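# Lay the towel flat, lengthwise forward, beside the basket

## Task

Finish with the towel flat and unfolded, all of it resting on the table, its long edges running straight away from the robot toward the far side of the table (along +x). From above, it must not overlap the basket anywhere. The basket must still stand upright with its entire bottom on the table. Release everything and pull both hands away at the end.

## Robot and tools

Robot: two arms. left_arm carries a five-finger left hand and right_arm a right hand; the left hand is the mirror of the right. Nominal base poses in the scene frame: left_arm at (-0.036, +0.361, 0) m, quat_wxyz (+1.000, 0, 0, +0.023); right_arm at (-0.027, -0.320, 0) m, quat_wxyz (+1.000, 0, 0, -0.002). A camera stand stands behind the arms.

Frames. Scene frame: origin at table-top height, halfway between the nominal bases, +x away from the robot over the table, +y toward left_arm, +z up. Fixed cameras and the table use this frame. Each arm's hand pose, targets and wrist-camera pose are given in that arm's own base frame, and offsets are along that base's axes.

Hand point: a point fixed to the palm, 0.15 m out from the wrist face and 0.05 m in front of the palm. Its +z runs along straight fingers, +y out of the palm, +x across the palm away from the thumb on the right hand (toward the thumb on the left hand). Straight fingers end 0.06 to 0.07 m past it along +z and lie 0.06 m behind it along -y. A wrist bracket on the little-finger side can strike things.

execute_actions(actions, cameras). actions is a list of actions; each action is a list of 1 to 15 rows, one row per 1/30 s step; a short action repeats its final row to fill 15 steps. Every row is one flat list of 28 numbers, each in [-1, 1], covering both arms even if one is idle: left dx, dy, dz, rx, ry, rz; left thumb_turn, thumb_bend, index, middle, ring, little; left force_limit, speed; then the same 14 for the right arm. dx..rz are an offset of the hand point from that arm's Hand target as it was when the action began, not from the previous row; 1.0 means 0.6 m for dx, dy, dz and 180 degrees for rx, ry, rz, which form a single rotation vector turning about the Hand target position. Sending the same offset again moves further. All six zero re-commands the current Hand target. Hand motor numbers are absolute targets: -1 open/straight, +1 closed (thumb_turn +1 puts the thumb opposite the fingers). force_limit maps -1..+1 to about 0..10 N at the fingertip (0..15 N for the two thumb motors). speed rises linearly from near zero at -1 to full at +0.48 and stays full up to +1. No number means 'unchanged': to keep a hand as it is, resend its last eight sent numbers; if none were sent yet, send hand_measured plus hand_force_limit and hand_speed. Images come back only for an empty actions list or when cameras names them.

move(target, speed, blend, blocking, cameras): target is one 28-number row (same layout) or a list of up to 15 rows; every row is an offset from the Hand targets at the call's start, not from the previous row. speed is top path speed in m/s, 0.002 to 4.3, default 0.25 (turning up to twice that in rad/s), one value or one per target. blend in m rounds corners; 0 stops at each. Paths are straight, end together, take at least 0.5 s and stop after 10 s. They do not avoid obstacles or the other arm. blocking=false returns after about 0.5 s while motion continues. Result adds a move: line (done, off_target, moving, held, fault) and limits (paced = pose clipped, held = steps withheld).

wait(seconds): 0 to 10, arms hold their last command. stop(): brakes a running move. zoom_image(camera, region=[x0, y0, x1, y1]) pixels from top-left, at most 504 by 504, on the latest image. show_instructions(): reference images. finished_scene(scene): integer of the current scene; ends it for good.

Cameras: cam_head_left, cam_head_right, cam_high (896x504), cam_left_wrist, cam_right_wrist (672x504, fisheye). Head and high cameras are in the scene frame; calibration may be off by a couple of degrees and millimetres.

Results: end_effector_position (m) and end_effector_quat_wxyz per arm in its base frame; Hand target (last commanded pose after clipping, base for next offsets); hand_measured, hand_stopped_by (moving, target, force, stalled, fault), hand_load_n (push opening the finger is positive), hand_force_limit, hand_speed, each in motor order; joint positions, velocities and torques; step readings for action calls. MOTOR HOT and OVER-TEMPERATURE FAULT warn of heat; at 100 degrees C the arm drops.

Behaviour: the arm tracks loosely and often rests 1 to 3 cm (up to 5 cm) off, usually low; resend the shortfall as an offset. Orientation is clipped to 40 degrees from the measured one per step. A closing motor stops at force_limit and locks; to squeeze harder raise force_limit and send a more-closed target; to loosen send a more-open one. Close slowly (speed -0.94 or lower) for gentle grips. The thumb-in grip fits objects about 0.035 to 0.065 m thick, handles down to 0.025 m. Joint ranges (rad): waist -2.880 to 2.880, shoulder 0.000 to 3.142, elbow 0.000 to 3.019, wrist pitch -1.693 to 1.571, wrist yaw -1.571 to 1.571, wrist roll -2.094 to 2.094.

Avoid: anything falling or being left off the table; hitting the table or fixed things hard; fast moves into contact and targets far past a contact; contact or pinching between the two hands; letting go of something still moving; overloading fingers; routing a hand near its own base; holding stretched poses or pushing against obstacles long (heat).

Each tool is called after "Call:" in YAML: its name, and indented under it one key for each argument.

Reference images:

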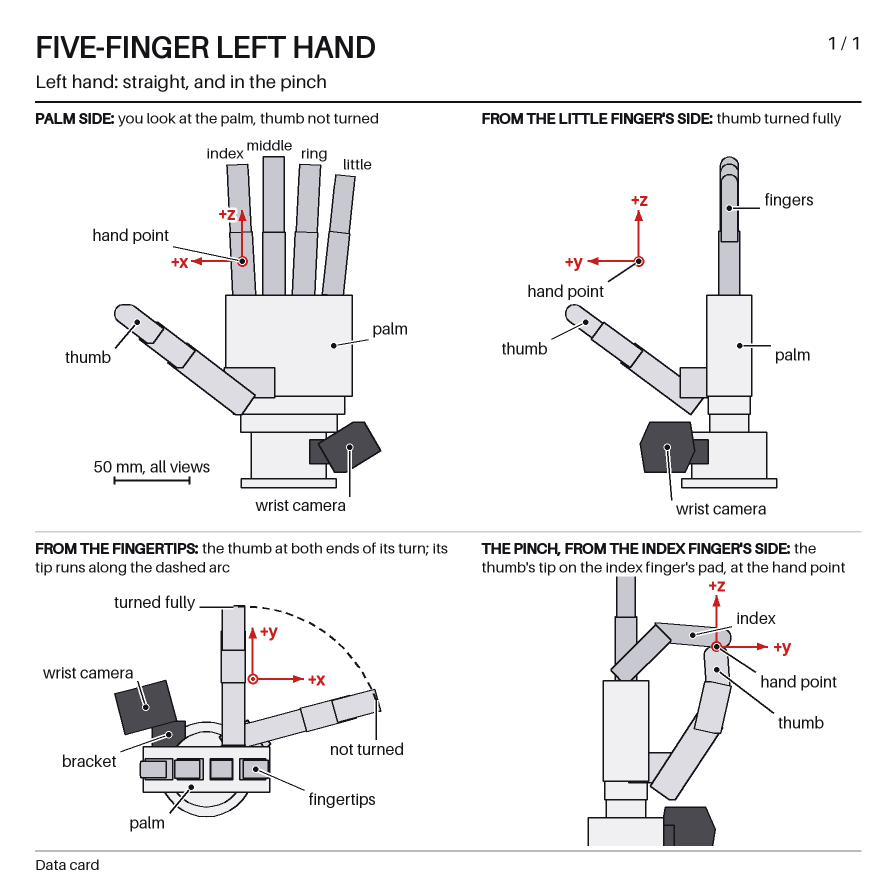

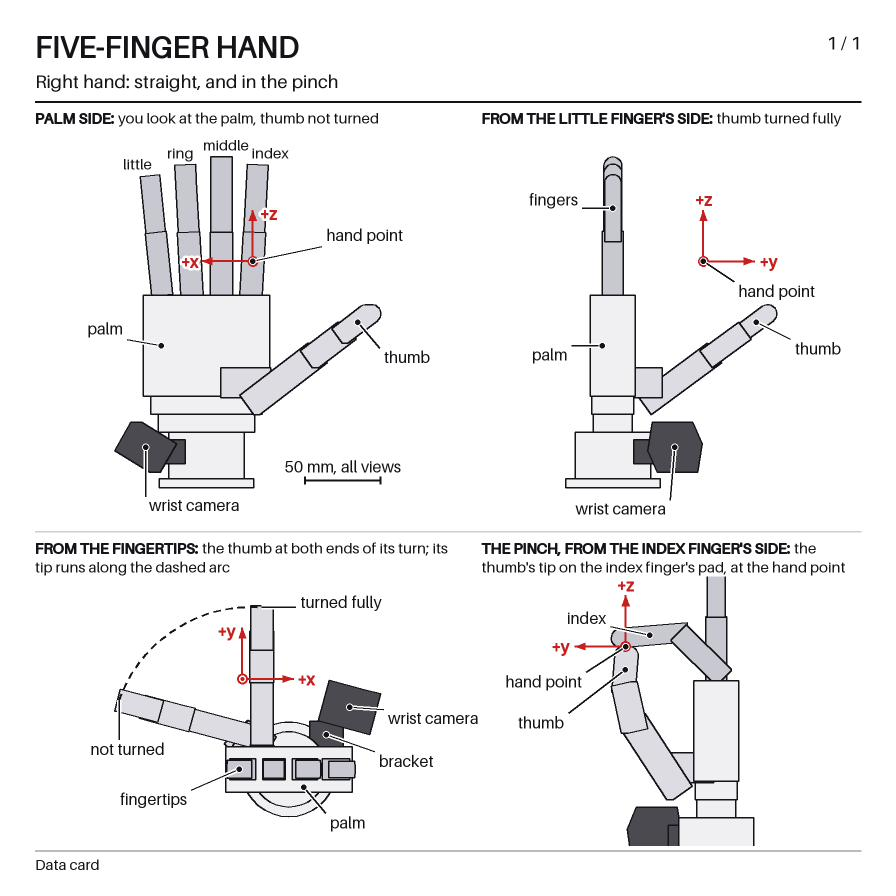

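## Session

Call:
execute_actions:
  actions: []

Scene clock: 0.00 s.
left_arm: end_effector_position=(+0.8955, +0.3390, +0.1058) hand_measured=(-1.000, -1.000, -1.000, -1.000, -1.000, -1.000) hand_load_n=(+0.5, +0.0, +0.0, +0.0, +0.0, +0.0) hand_stopped_by=(target, target, target, target, target, target) hand_force_limit=0.00 hand_speed=-0.80 end_effector_quat_wxyz=(+0.489, -0.123, +0.843, -0.189) | right_arm: end_effector_position=(+0.7728, -0.1068, +0.1034) hand_measured=(-1.000, -1.000, -1.000, -1.000, -1.000, -1.000) hand_load_n=(+0.0, +0.0, +0.0, +0.0, +0.0, +0.5) hand_stopped_by=(target, target, target, target, target, target) hand_force_limit=0.00 hand_speed=-0.80 end_effector_quat_wxyz=(-0.025, -0.306, +0.844, -0.439)
Joint positions: left_arm=[0.425 2.53 2.507 -0.542 0.569 1.386] | right_arm=[0 2.319 2.275 -1.174 0.859 0.712]
Joint velocities: within noise
Joint torques (N m): no reading
Heat: left arm: hottest elbow 39 °C; right arm: hottest elbow 41 °C.
Hand target: left_arm +0.9016, +0.3417, +0.1369; +0.509, -0.114, +0.834, -0.183 | right_arm +0.7804, -0.1068, +0.1184; -0.011, -0.299, +0.845, -0.444
camera_calibration:
cam_left_wrist: T_world_to_cam=[[-0.145001, -0.960953, 0.235678, 0.429873], [-0.859596, 0.00439273, -0.510955, 0.8219], [0.489969, -0.276677, -0.826668, -0.142026], [0, 0, 0, 1]] pos_world=[0.838422, 0.370182, 0.201234]
cam_right_wrist: T_world_to_cam=[[-0.731655, 0.281228, -0.62096, 0.662215], [0.462114, 0.874293, -0.148532, -0.24423], [0.50113, -0.395628, -0.769641, -0.23538], [0, 0, 0, 1]] pos_world=[0.715331, -0.0658278, 0.193775]

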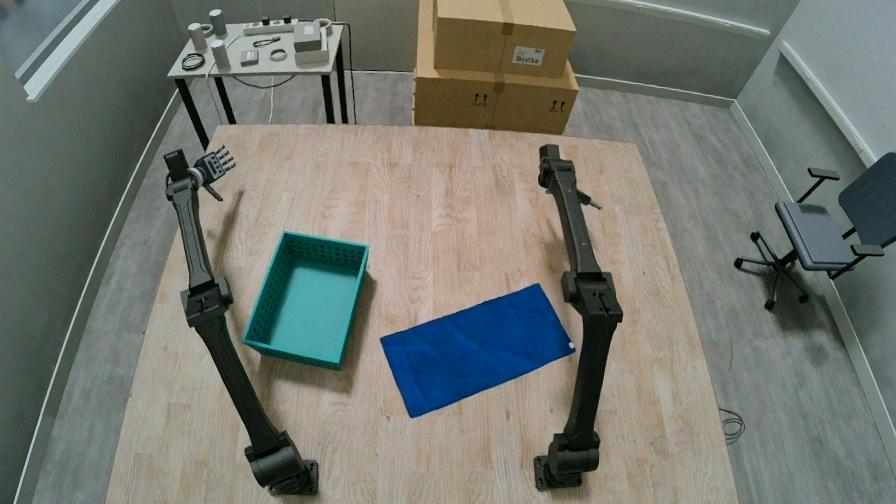

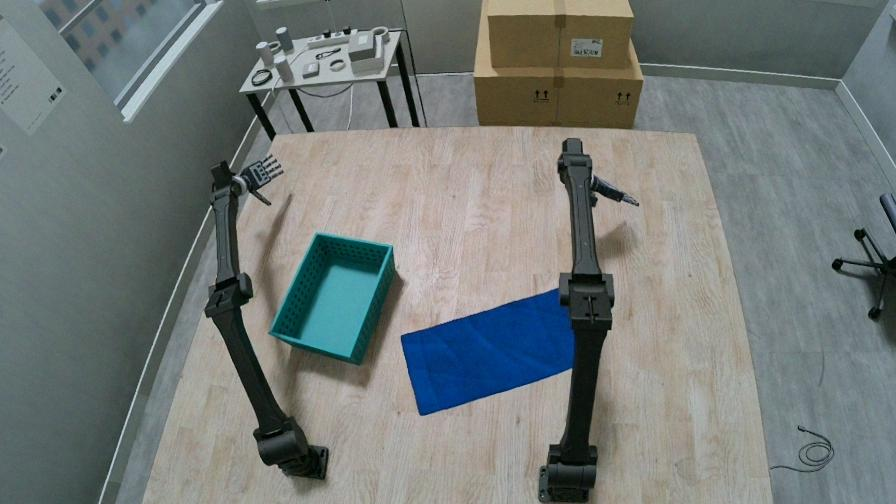

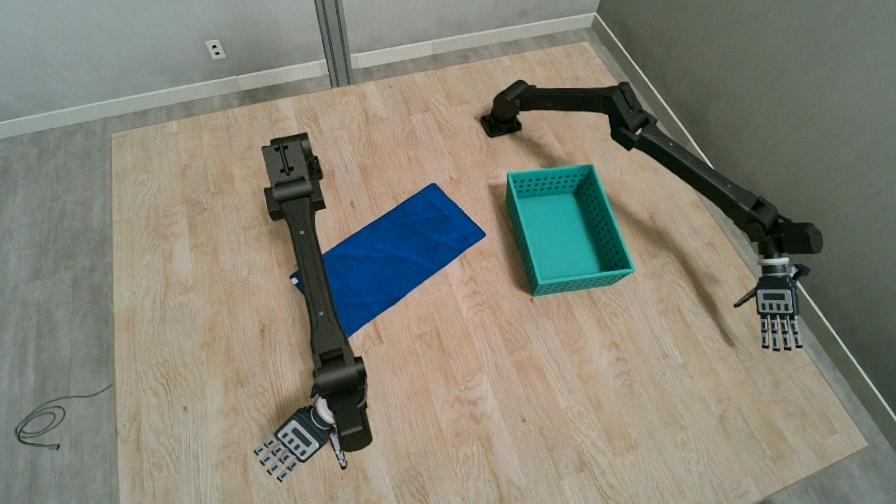

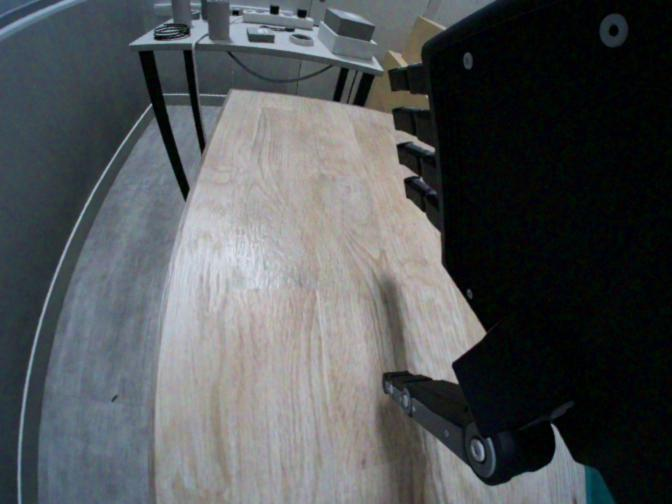

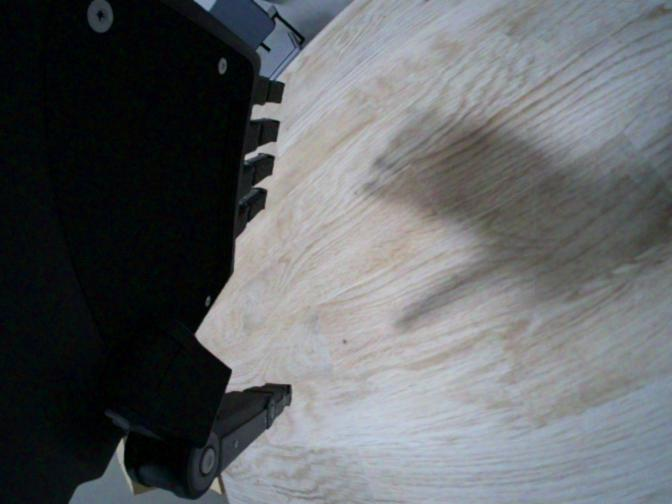

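Call:
move:
  target:
    - [0, 0, 0, 0, 0, 0, -1, -1, -1, -1, -1, -1, 0, -0.8, -0.759, 0.3763, -0.03, 0.1434, 0.0446, 0.2501, -1, -1, -1, -1, -1, -1, 0, -0.8]
    - [0, 0, 0, 0, 0, 0, -1, -1, -1, -1, -1, -1, 0, -0.8, -0.759, 0.3763, -0.175, 0.1434, 0.0446, 0.2501, -1, -1, -1, -1, -1, -1, 0, -0.8]
  speed: [0.3, 0.08]
  cameras: ["cam_head_left", "cam_right_wrist"]

Scene clock: 79.90 s.
left_arm: end_effector_position=(+0.8955, +0.3390, +0.1058) hand_measured=(-1.000, -1.000, -1.000, -1.000, -1.000, -1.000) hand_load_n=(+0.5, +0.0, +0.0, +0.0, +0.0, +0.0) hand_stopped_by=(target, target, target, target, target, target) hand_force_limit=0.00 hand_speed=-0.80 end_effector_quat_wxyz=(+0.489, -0.123, +0.843, -0.189) | right_arm: end_effector_position=(+0.3328, +0.1191, +0.0302) hand_measured=(-1.000, -1.000, -1.000, -1.000, -1.000, -1.000) hand_load_n=(+0.0, +0.0, +0.0, +0.0, +0.0, +0.0) hand_stopped_by=(target, target, target, target, target, target) hand_force_limit=0.00 hand_speed=-0.80 end_effector_quat_wxyz=(+0.182, -0.616, +0.738, -0.208)
Joint positions: left_arm=[0.425 2.53 2.507 -0.542 0.569 1.386] | right_arm=[0.335 1.18 0.58 -0.466 0.254 0.45]
Joint torques (N m): left_arm=[-1.03 -21.19 9.35 1.83 0.26 -0.11] | right_arm=[0.5 -2.61 6.89 1.58 0.15 -0.02]
Heat: left arm: hottest elbow 46 °C; right arm: hottest elbow 49 °C.
Hand target: left_arm +0.9016, +0.3417, +0.1369; +0.509, -0.114, +0.834, -0.183 | right_arm +0.3250, +0.1189, +0.0135; +0.166, -0.621, +0.740, -0.199
Off the commanded pose: left_arm 0.032 m, 3 deg | right_arm 0.019 m, 2 deg.
move: off_target (left_arm, right_arm)
camera_calibration:
cam_right_wrist: T_world_to_cam=[[-0.848093, -0.107302, -0.518869, 0.313341], [-0.288402, 0.914987, 0.282175, -0.0173176], [0.44448, 0.388954, -0.80694, -0.0552601], [0, 0, 0, 1]] pos_world=[0.28531, 0.0709611, 0.122878]
Images, in order (width x height): cam_head_left 896x504, cam_right_wrist 672x504.

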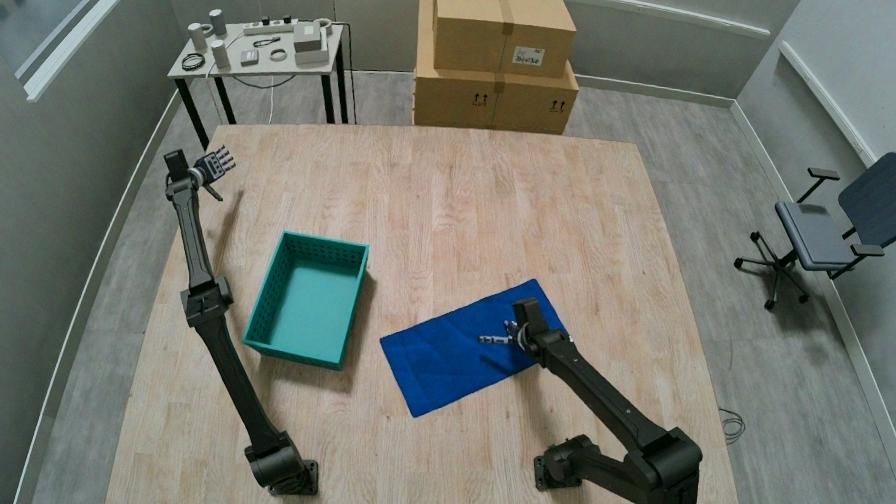

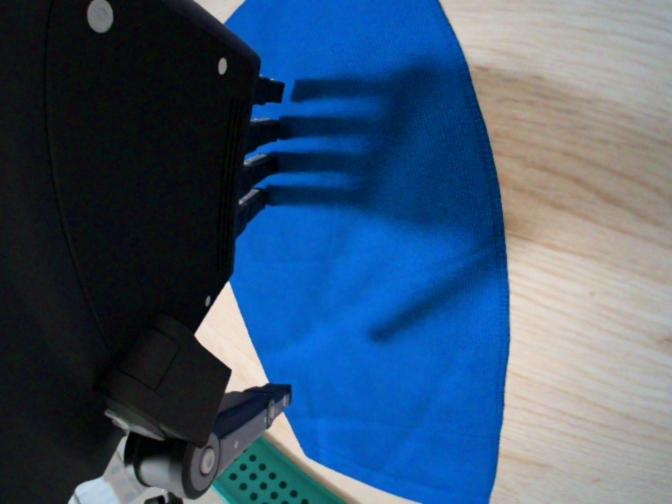

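Call:
move:
  target:
    - [0, 0, 0, 0, 0, 0, -1, -1, -1, -1, -1, -1, 0, -0.8, 0.1082, 0.0135, 0, 0, 0, 0.1333, -1, -1, -1, -1, -1, -1, 0, -0.8]
    - [0, 0, 0, 0, 0, 0, -1, -1, -1, -1, -1, -1, 0, -0.8, 0.2097, 0.0533, -0.005, 0, 0, 0.2667, -1, -1, -1, -1, -1, -1, 0, -0.8]
    - [0, 0, 0, 0, 0, 0, -1, -1, -1, -1, -1, -1, 0, -0.8, 0.2945, 0.114, -0.01, 0, 0, 0.4, -1, -1, -1, -1, -1, -1, 0, -0.8]
  speed: 0.2
  blend: 0.03
  cameras: ["cam_head_left", "cam_head_right"]

Scene clock: 99.67 s.
left_arm: end_effector_position=(+0.8955, +0.3390, +0.1058) hand_measured=(-1.000, -1.000, -1.000, -1.000, -1.000, -1.000) hand_load_n=(+0.0, +0.0, +0.0, +0.0, +0.0, +0.0) hand_stopped_by=(target, target, target, target, target, target) hand_force_limit=0.00 hand_speed=-0.80 end_effector_quat_wxyz=(+0.489, -0.123, +0.843, -0.189) | right_arm: end_effector_position=(+0.5089, +0.1788, +0.0355) hand_measured=(-1.000, -1.000, -1.000, -1.000, -1.000, -1.000) hand_load_n=(+0.0, +0.0, +0.0, +0.5, +0.0, +0.0) hand_stopped_by=(target, target, target, target, target, target) hand_force_limit=0.00 hand_speed=-0.80 end_effector_quat_wxyz=(-0.268, +0.928, -0.242, +0.091)
Joint positions: left_arm=[0.425 2.53 2.507 -0.542 0.569 1.386] | right_arm=[0.235 1.745 1.217 -0.602 -0.38 -0.739]
Joint torques (N m): left_arm=[-1.08 -21.07 9.37 1.78 0.26 -0.11] | right_arm=[1.9 -8.18 9.01 0.5 0.06 -0.19]
Heat: left arm: hottest elbow 46 °C; right arm: hottest elbow 48 °C.
Hand target: left_arm +0.9016, +0.3417, +0.1369; +0.509, -0.114, +0.834, -0.183 | right_arm +0.5016, +0.1874, +0.0074; -0.251, +0.937, -0.234, +0.063
Off the commanded pose: left_arm 0.032 m, 3 deg | right_arm 0.030 m, 4 deg.
move: off_target (left_arm, right_arm)
Images, in order (width x height): cam_head_left 896x504, cam_head_right 896x504.

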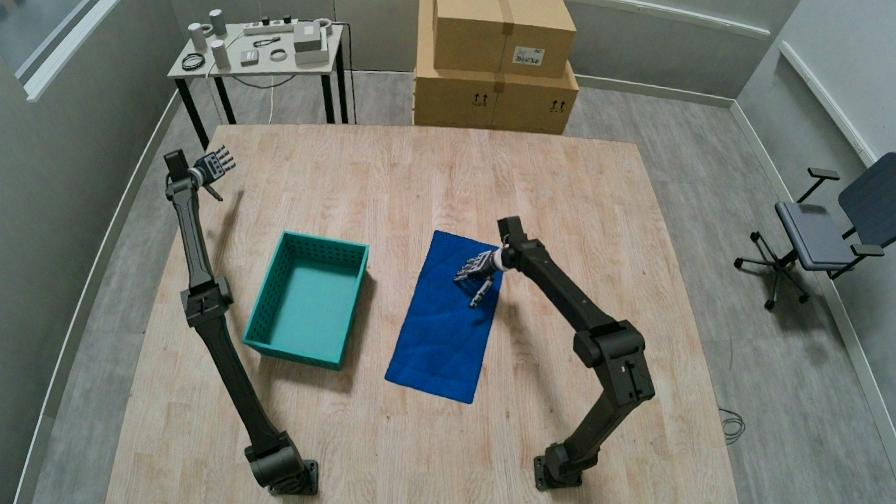

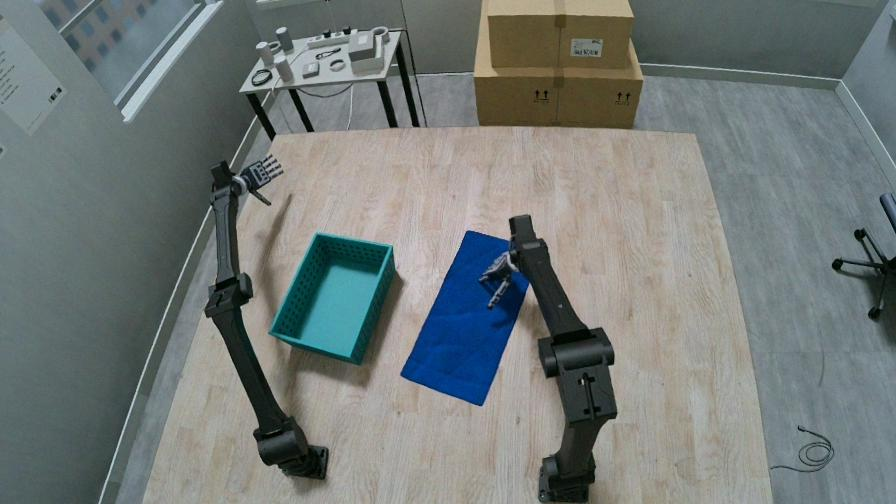

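Call:
move:
  target:
    - [0, 0, 0, 0, 0, 0, -1, -1, -1, -1, -1, -1, 0, -0.8, 0.05, 0.063, -0.005, 0, 0, 0.1, -1, -1, -1, -1, -1, -1, 0, -0.8]
  speed: 0.15
  cameras: ["cam_head_left", "cam_head_right"]

Scene clock: 123.53 s.
left_arm: end_effector_position=(+0.8955, +0.3390, +0.1058) hand_measured=(-1.000, -1.000, -1.000, -1.000, -1.000, -1.000) hand_load_n=(+0.0, +0.0, +0.0, +0.0, +0.0, +0.0) hand_stopped_by=(target, target, target, target, target, target) hand_force_limit=0.00 hand_speed=-0.80 end_effector_quat_wxyz=(+0.489, -0.123, +0.843, -0.189) | right_arm: end_effector_position=(+0.5408, +0.2138, +0.0381) hand_measured=(-1.000, -1.000, -1.000, -1.000, -1.000, -1.000) hand_load_n=(+0.0, +0.0, +0.0, +0.5, -0.5, +0.0) hand_stopped_by=(target, target, target, target, target, target) hand_force_limit=0.00 hand_speed=-0.80 end_effector_quat_wxyz=(-0.273, +0.956, -0.094, +0.055)
Joint positions: left_arm=[0.425 2.53 2.507 -0.542 0.569 1.386] | right_arm=[0.281 1.883 1.438 -0.793 -0.464 -1.014]
Joint torques (N m): left_arm=[-1.03 -21.13 9.32 1.83 0.26 -0.11] | right_arm=[2.26 -9.64 9.06 0.39 0 -0.15]
Heat: left arm: hottest elbow 46 °C; right arm: hottest elbow 50 °C.
Hand target: left_arm +0.9016, +0.3417, +0.1369; +0.509, -0.114, +0.834, -0.183 | right_arm +0.5315, +0.2251, +0.0043; -0.258, +0.962, -0.085, +0.023
Off the commanded pose: left_arm 0.032 m, 3 deg | right_arm 0.037 m, 4 deg.
move: off_target (left_arm, right_arm)
Images, in order (width x height): cam_head_left 896x504, cam_head_right 896x504.

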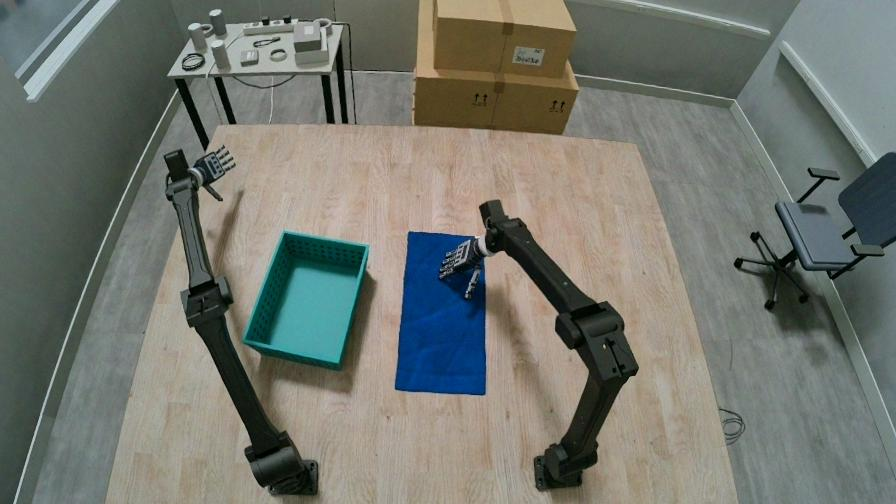

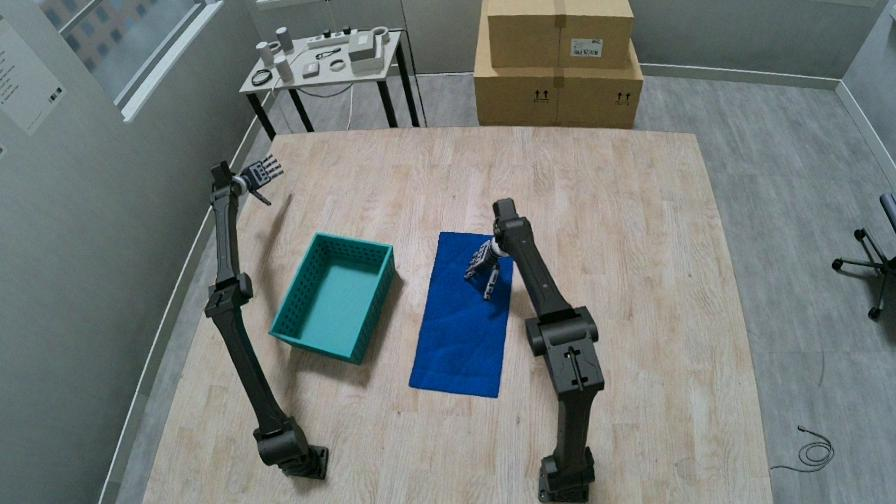

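Call:
move:
  target:
    - [0, 0, 0, 0, 0, 0, -1, -1, -1, -1, -1, -1, 0, -0.8, 0, 0.033, 0, 0, 0, 0, -1, -1, -1, -1, -1, -1, 0, -0.8]
    - [0, 0, 0, 0, 0, 0, -1, -1, -1, -1, -1, -1, 0, -0.8, 0, 0.033, 0.2, 0, 0, 0, -1, -1, -1, -1, -1, -1, 0, -0.8]
    - [0, 0, 0, 0, 0, 0, -1, -1, -1, -1, -1, -1, 0, -0.8, -0.2, -0.5, 0.35, 0, 0, -0.2, -1, -1, -1, -1, -1, -1, 0, -0.8]
  speed: [0.1, 0.15, 0.35]
  blend: [0, 0.04, 0]
  cameras: ["cam_head_left", "cam_head_right", "cam_high"]

Scene clock: 151.93 s.
left_arm: end_effector_position=(+0.8955, +0.3390, +0.1058) hand_measured=(-1.000, -1.000, -1.000, -1.000, -1.000, -1.000) hand_load_n=(+0.0, +0.0, +0.0, +0.0, +0.0, +0.0) hand_stopped_by=(target, target, target, target, target, target) hand_force_limit=0.00 hand_speed=-0.80 end_effector_quat_wxyz=(+0.489, -0.123, +0.843, -0.189) | right_arm: end_effector_position=(+0.4089, -0.0774, +0.2056) hand_measured=(-1.000, -1.000, -1.000, -1.000, -1.000, -1.000) hand_load_n=(+0.0, +0.0, +0.0, +0.0, -0.5, +0.0) hand_stopped_by=(target, target, target, target, target, target) hand_force_limit=0.00 hand_speed=-0.80 end_effector_quat_wxyz=(-0.237, +0.886, -0.388, +0.094)
Joint positions: left_arm=[0.425 2.53 2.507 -0.542 0.569 1.386] | right_arm=[-0.317 1.397 1.292 -1.212 -0.454 -1.003]
Joint torques (N m): left_arm=[-0.97 -21.07 9.37 1.77 0.26 -0.12] | right_arm=[0.85 -9.41 9.96 0.59 -0.24 -0.16]
Heat: left arm: hottest elbow 47 °C; right arm: hottest elbow 49 °C.
Hand target: left_arm +0.9016, +0.3417, +0.1369; +0.509, -0.114, +0.834, -0.183 | right_arm +0.4116, -0.0749, +0.2143; -0.238, +0.889, -0.378, +0.102
Off the commanded pose: left_arm 0.032 m, 3 deg | right_arm 0.009 m, 2 deg.
move: off_target (left_arm)
Images, in order (width x height): cam_head_left 896x504, cam_head_right 896x504, cam_high 896x504.

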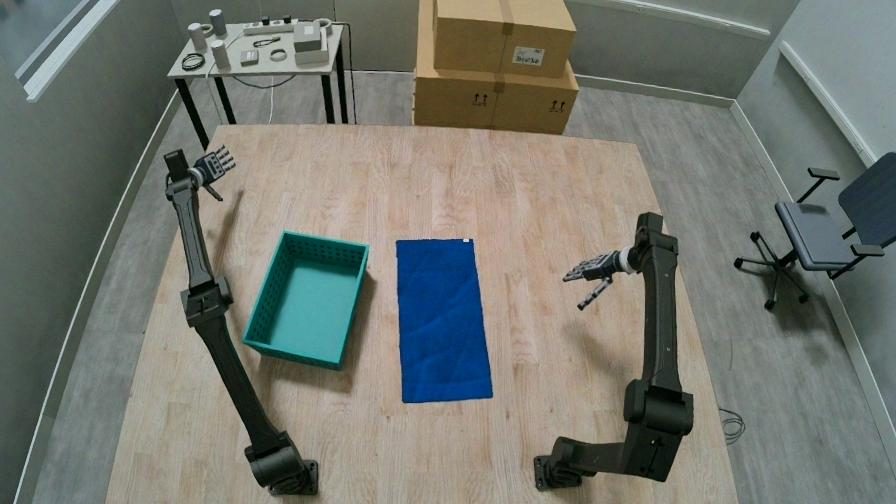

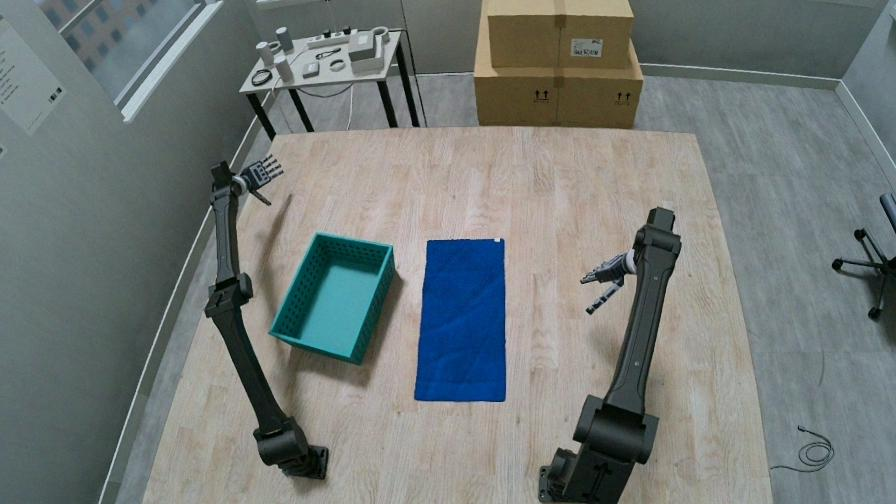

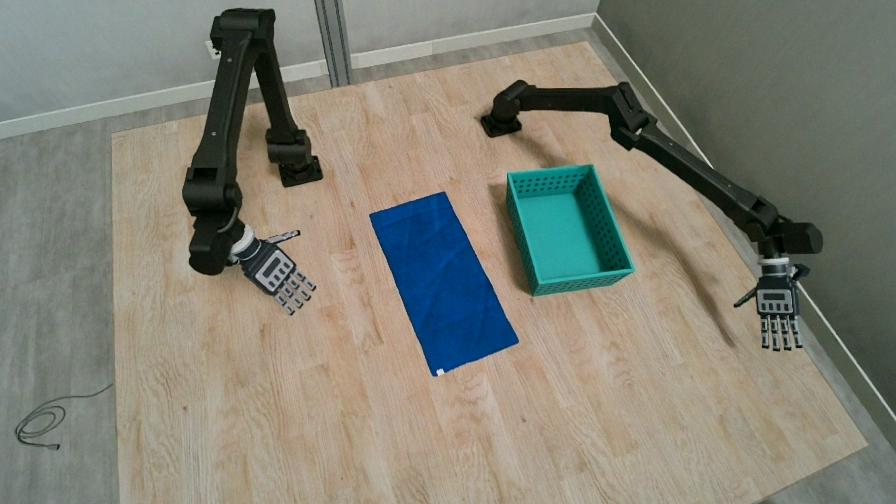

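Call:
finished_scene:
  scene: 2

The scene is finished: the task was done.


## Next scene

The same job, from a new start.

Reference images:

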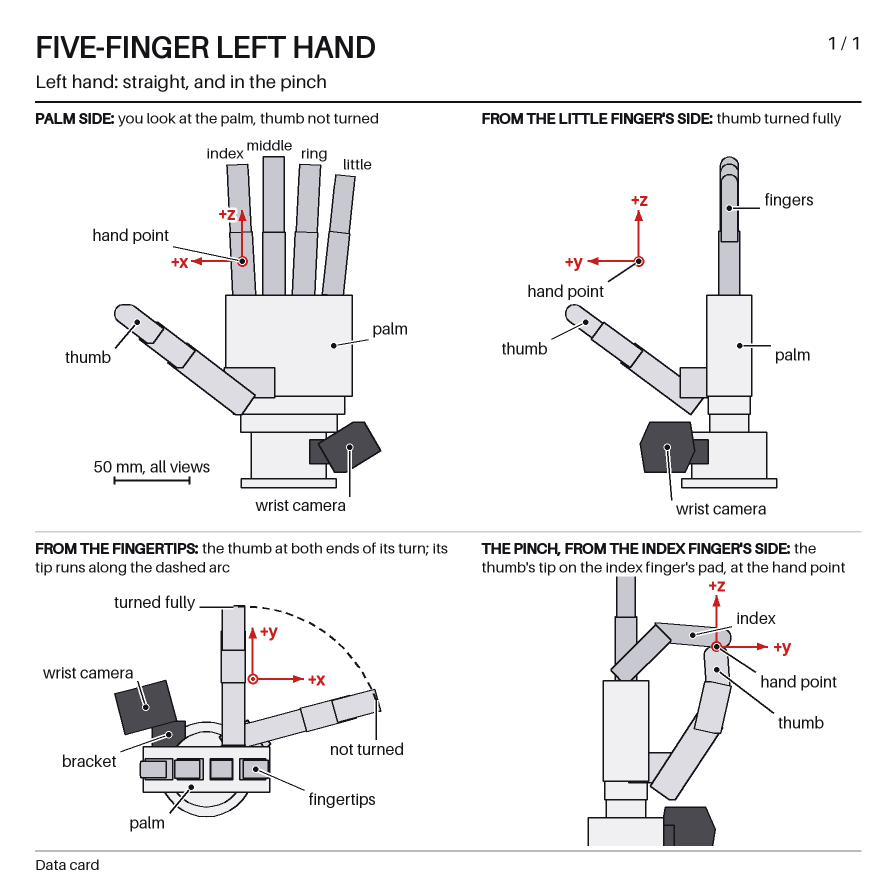

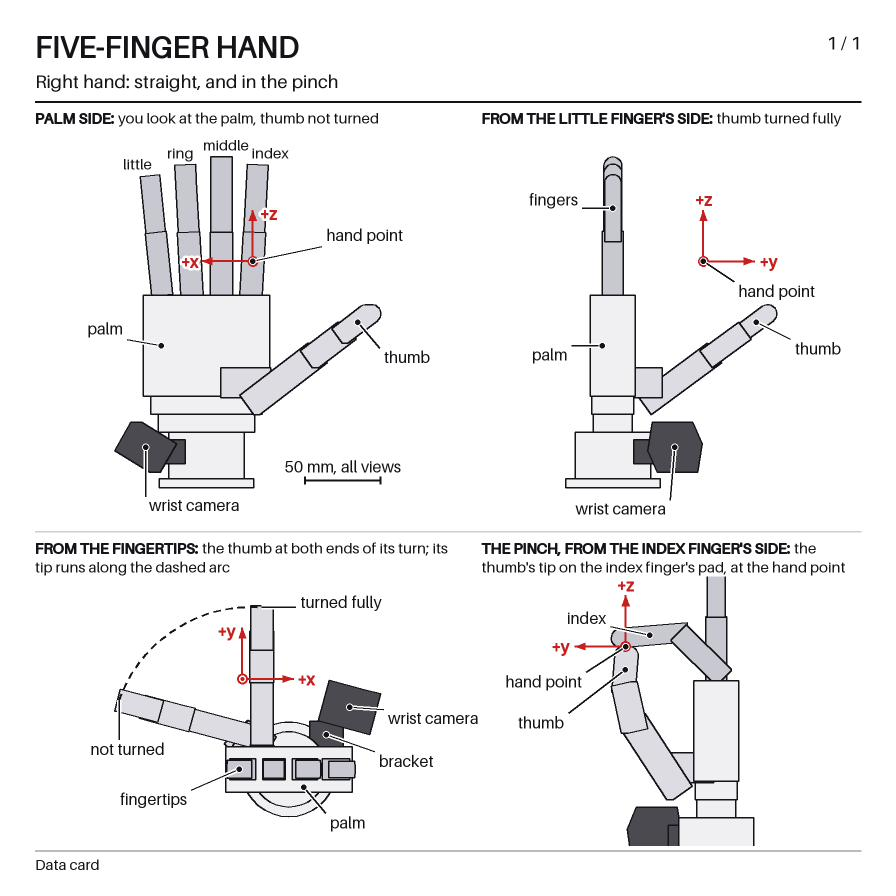

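Call:
execute_actions:
  actions: []

Scene clock: 0.00 s.
left_arm: end_effector_position=(+0.7687, +0.1417, +0.2625) hand_measured=(-1.000, -1.000, -1.000, -1.000, -1.000, -1.000) hand_load_n=(+0.0, +0.0, +0.0, +0.0, +0.0, +0.0) hand_stopped_by=(target, target, target, target, target, target) hand_force_limit=0.00 hand_speed=-0.80 end_effector_quat_wxyz=(+0.545, -0.576, +0.607, -0.057) | right_arm: end_effector_position=(+0.4283, -0.4511, +0.1850) hand_measured=(-1.000, -1.000, -1.000, -1.000, -1.000, -1.000) hand_load_n=(+0.0, +0.0, +0.0, +0.0, +0.0, +0.0) hand_stopped_by=(target, target, target, target, target, target) hand_force_limit=0.00 hand_speed=-0.80 end_effector_quat_wxyz=(+0.001, +0.423, +0.905, -0.050)
Joint positions: left_arm=[0.057 1.912 1.835 -0.408 -0.542 0.441] | right_arm=[-0.879 1.865 1.82 -1.482 0.09 1.564]
Joint velocities: within noise
Joint torques (N m): no reading
Heat: left arm: hottest elbow 38 °C; right arm: hottest elbow 42 °C.
Hand target: left_arm +0.7745, +0.1421, +0.2876; +0.559, -0.574, +0.594, -0.069 | right_arm +0.4328, -0.4566, +0.1947; +0.011, +0.423, +0.904, -0.055
camera_calibration:
cam_left_wrist: T_world_to_cam=[[0.650291, -0.543411, 0.530873, -0.563051], [-0.324682, -0.830573, -0.452471, 0.48555], [0.686806, 0.121873, -0.71655, -0.241794], [0, 0, 0, 1]] pos_world=[0.689862, 0.126785, 0.345348]
cam_right_wrist: T_world_to_cam=[[0.57114, 0.814608, -0.101059, 0.144184], [0.744982, -0.462711, 0.480522, -0.612547], [0.344676, -0.349733, -0.871141, -0.0296016], [0, 0, 0, 1]] pos_world=[0.38419, -0.411238, 0.283126]

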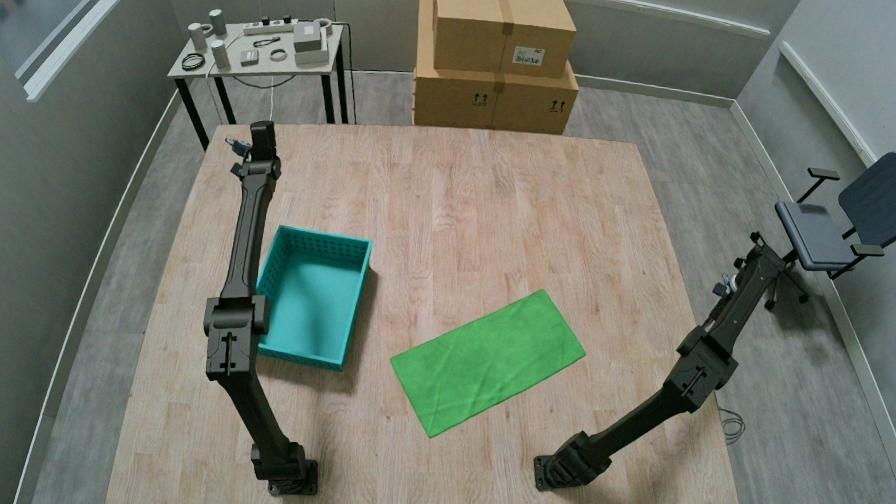

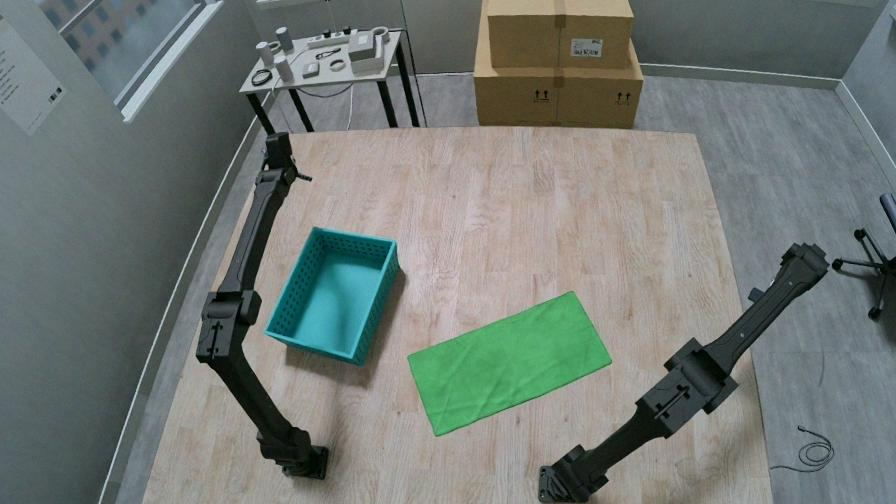

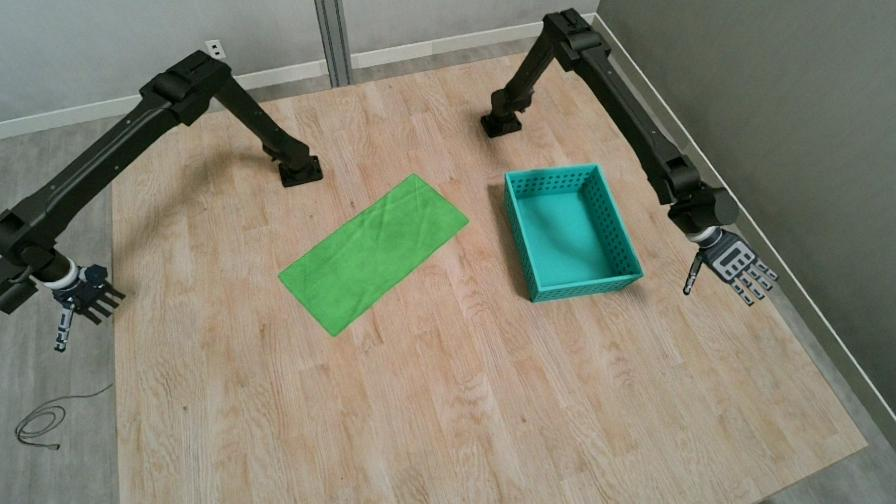

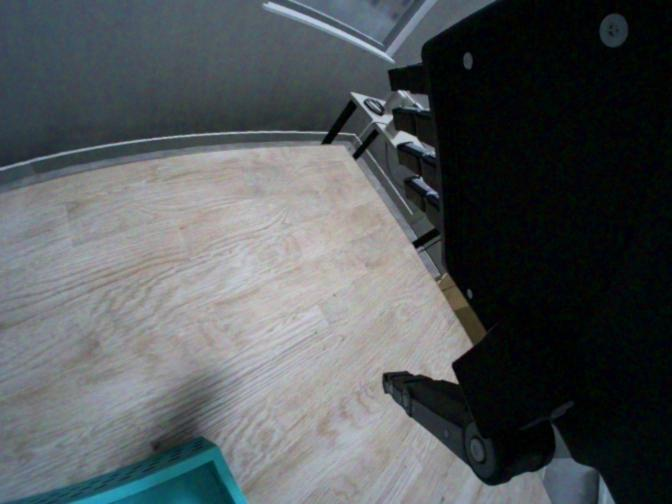

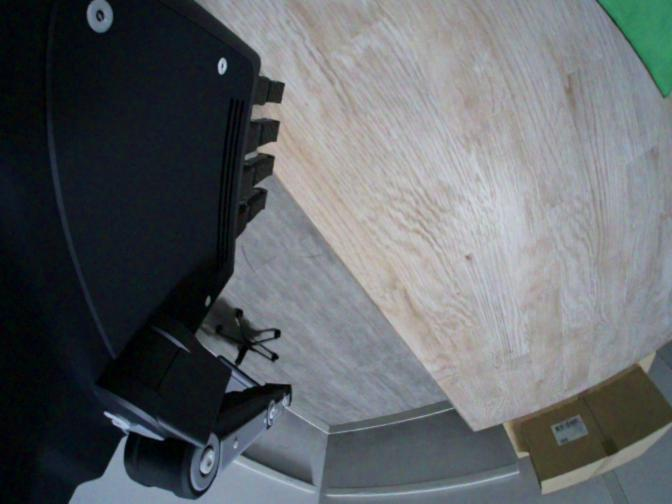

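Call:
move:
  target:
    - [0, 0, 0, 0, 0, 0, -1, -1, -1, -1, -1, -1, 0, -0.8, -0.213, 0.9267, -0.158, -0.17, -0.0117, 0.6766, -1, -1, -1, -1, -1, -1, 0, -0.8]
    - [0, 0, 0, 0, 0, 0, -1, -1, -1, -1, -1, -1, 0, -0.8, -0.213, 0.9267, -0.304, -0.17, -0.0117, 0.6766, -1, -1, -1, -1, -1, -1, 0, -0.8]
  speed: [0.38, 0.08]
  cameras: ["cam_head_left", "cam_right_wrist"]

Scene clock: 52.53 s.
left_arm: end_effector_position=(+0.7687, +0.1417, +0.2625) hand_measured=(-1.000, -1.000, -1.000, -1.000, -1.000, -1.000) hand_load_n=(+0.0, +0.0, +0.0, +0.0, +0.0, +0.0) hand_stopped_by=(target, target, target, target, target, target) hand_force_limit=0.00 hand_speed=-0.80 end_effector_quat_wxyz=(+0.545, -0.576, +0.607, -0.057) | right_arm: end_effector_position=(+0.3147, +0.1020, +0.0303) hand_measured=(-1.000, -1.000, -1.000, -1.000, -1.000, -1.000) hand_load_n=(+0.0, +0.0, +0.0, +0.5, +0.0, +0.0) hand_stopped_by=(target, target, target, target, target, target) hand_force_limit=0.00 hand_speed=-0.80 end_effector_quat_wxyz=(+0.178, -0.578, +0.767, -0.214)
Joint positions: left_arm=[0.057 1.912 1.835 -0.408 -0.542 0.441] | right_arm=[0.312 1.102 0.526 -0.497 0.279 0.52]
Joint torques (N m): left_arm=[-0.97 -15.03 9.87 1.72 -0.28 -0.12] | right_arm=[0.09 -1.67 6.63 1.51 0.1 -0.15]
Heat: left arm: hottest elbow 45 °C; right arm: hottest elbow 46 °C.
Hand target: left_arm +0.7745, +0.1421, +0.2876; +0.559, -0.574, +0.594, -0.069 | right_arm +0.3048, +0.0994, +0.0123; +0.158, -0.588, +0.766, -0.205
Off the commanded pose: left_arm 0.026 m, 3 deg | right_arm 0.021 m, 3 deg.
move: off_target (left_arm, right_arm)
camera_calibration:
cam_right_wrist: T_world_to_cam=[[-0.851053, -0.0203953, -0.524684, 0.288473], [-0.202781, 0.934489, 0.292591, -0.0362312], [0.484344, 0.355407, -0.799435, -0.0499957], [0, 0, 0, 1]] pos_world=[0.262374, 0.05751, 0.12199]
Images, in order (width x height): cam_head_left 896x504, cam_right_wrist 672x504.

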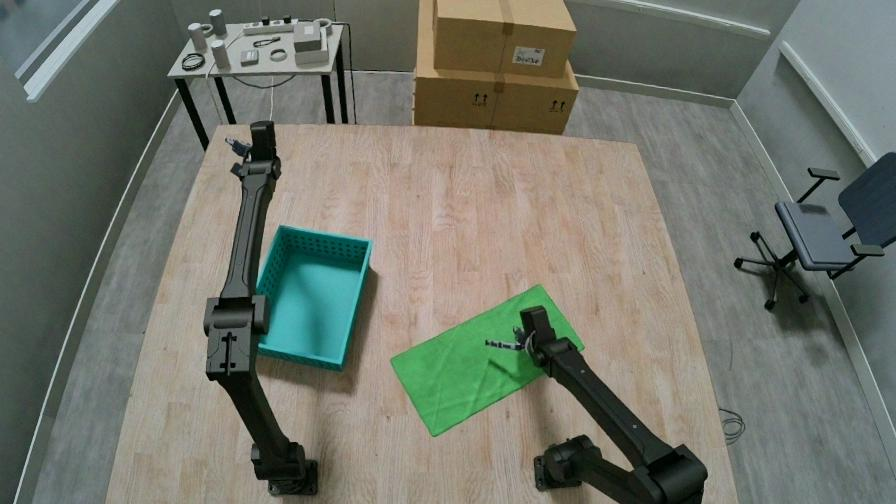

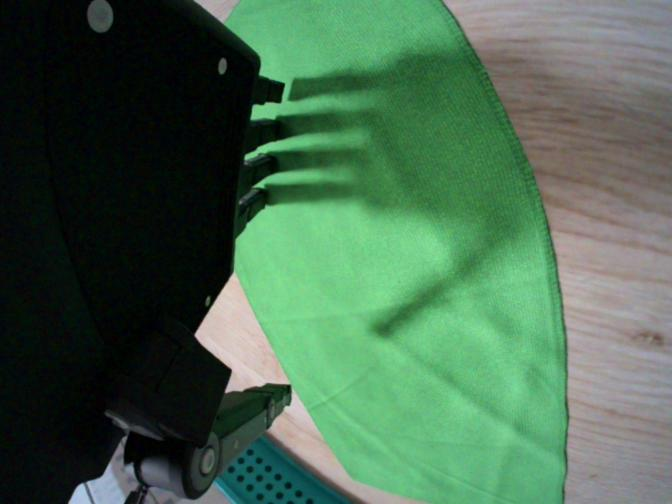

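Call:
move:
  target:
    - [0, 0, 0, 0, 0, 0, -1, -1, -1, -1, -1, -1, 0, -0.8, 0.1138, 0.011, -0.003, 0, 0, 0.15, -1, -1, -1, -1, -1, -1, 0, -0.8]
    - [0, 0, 0, 0, 0, 0, -1, -1, -1, -1, -1, -1, 0, -0.8, 0.2163, 0.0472, -0.009, 0, 0, 0.3, -1, -1, -1, -1, -1, -1, 0, -0.8]
    - [0, 0, 0, 0, 0, 0, -1, -1, -1, -1, -1, -1, 0, -0.8, 0.2942, 0.1027, -0.015, 0, 0, 0.4556, -1, -1, -1, -1, -1, -1, 0, -0.8]
  speed: 0.2
  blend: 0.03
  cameras: ["cam_head_left", "cam_head_right"]

Scene clock: 74.57 s.
left_arm: end_effector_position=(+0.7687, +0.1417, +0.2625) hand_measured=(-1.000, -1.000, -1.000, -1.000, -1.000, -1.000) hand_load_n=(+0.0, +0.5, +0.0, +0.0, +0.0, +0.0) hand_stopped_by=(target, target, target, target, target, target) hand_force_limit=0.00 hand_speed=-0.80 end_effector_quat_wxyz=(+0.545, -0.576, +0.607, -0.057) | right_arm: end_effector_position=(+0.4932, +0.1514, +0.0354) hand_measured=(-1.000, -1.000, -1.000, -1.000, -1.000, -1.000) hand_load_n=(+0.0, +0.0, +0.0, +0.5, +0.0, +0.0) hand_stopped_by=(target, target, target, target, target, target) hand_force_limit=0.00 hand_speed=-0.80 end_effector_quat_wxyz=(-0.271, +0.938, -0.201, +0.087)
Joint positions: left_arm=[0.057 1.912 1.835 -0.408 -0.542 0.441] | right_arm=[0.189 1.706 1.168 -0.631 -0.426 -0.872]
Joint torques (N m): left_arm=[-1.08 -14.86 9.85 1.68 -0.26 -0.12] | right_arm=[2.37 -7.18 8.23 0.38 0.04 -0.21]
Heat: left arm: hottest elbow 45 °C; right arm: hottest elbow 47 °C.
Hand target: left_arm +0.7745, +0.1421, +0.2876; +0.559, -0.574, +0.594, -0.069 | right_arm +0.4814, +0.1611, +0.0034; -0.254, +0.947, -0.192, +0.051
Off the commanded pose: left_arm 0.026 m, 3 deg | right_arm 0.036 m, 5 deg.
move: off_target (left_arm, right_arm)
Images, in order (width x height): cam_head_left 896x504, cam_head_right 896x504.

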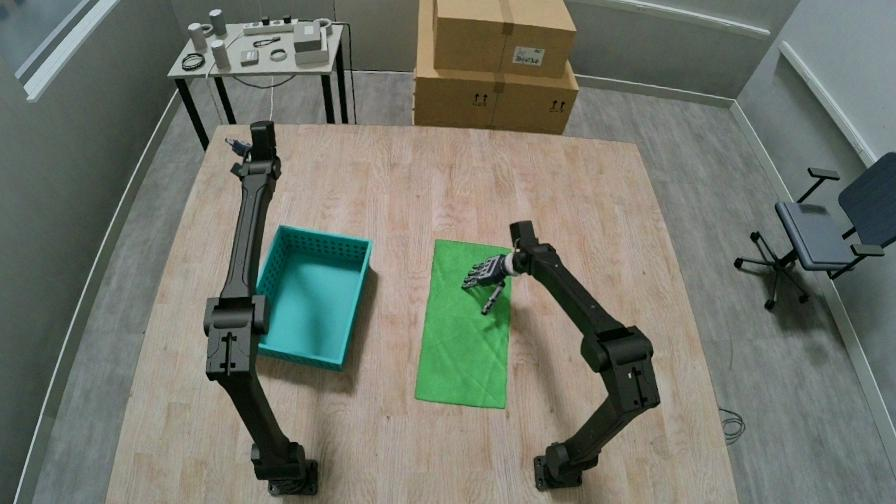

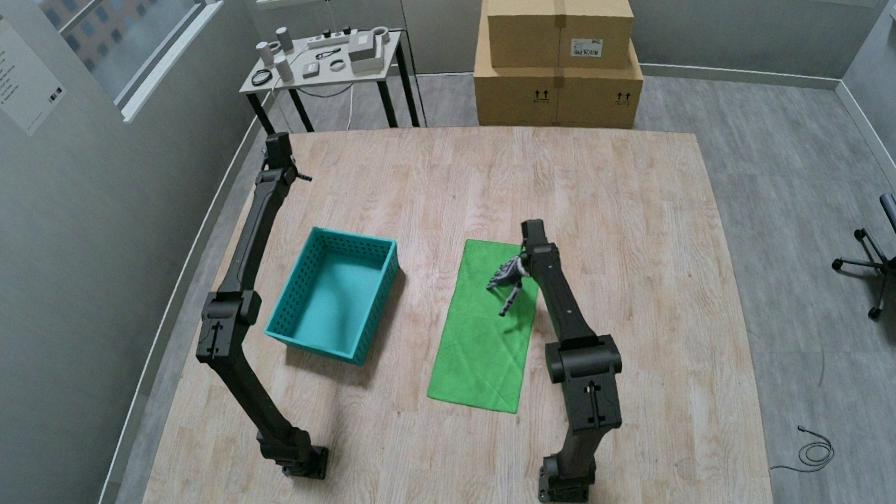

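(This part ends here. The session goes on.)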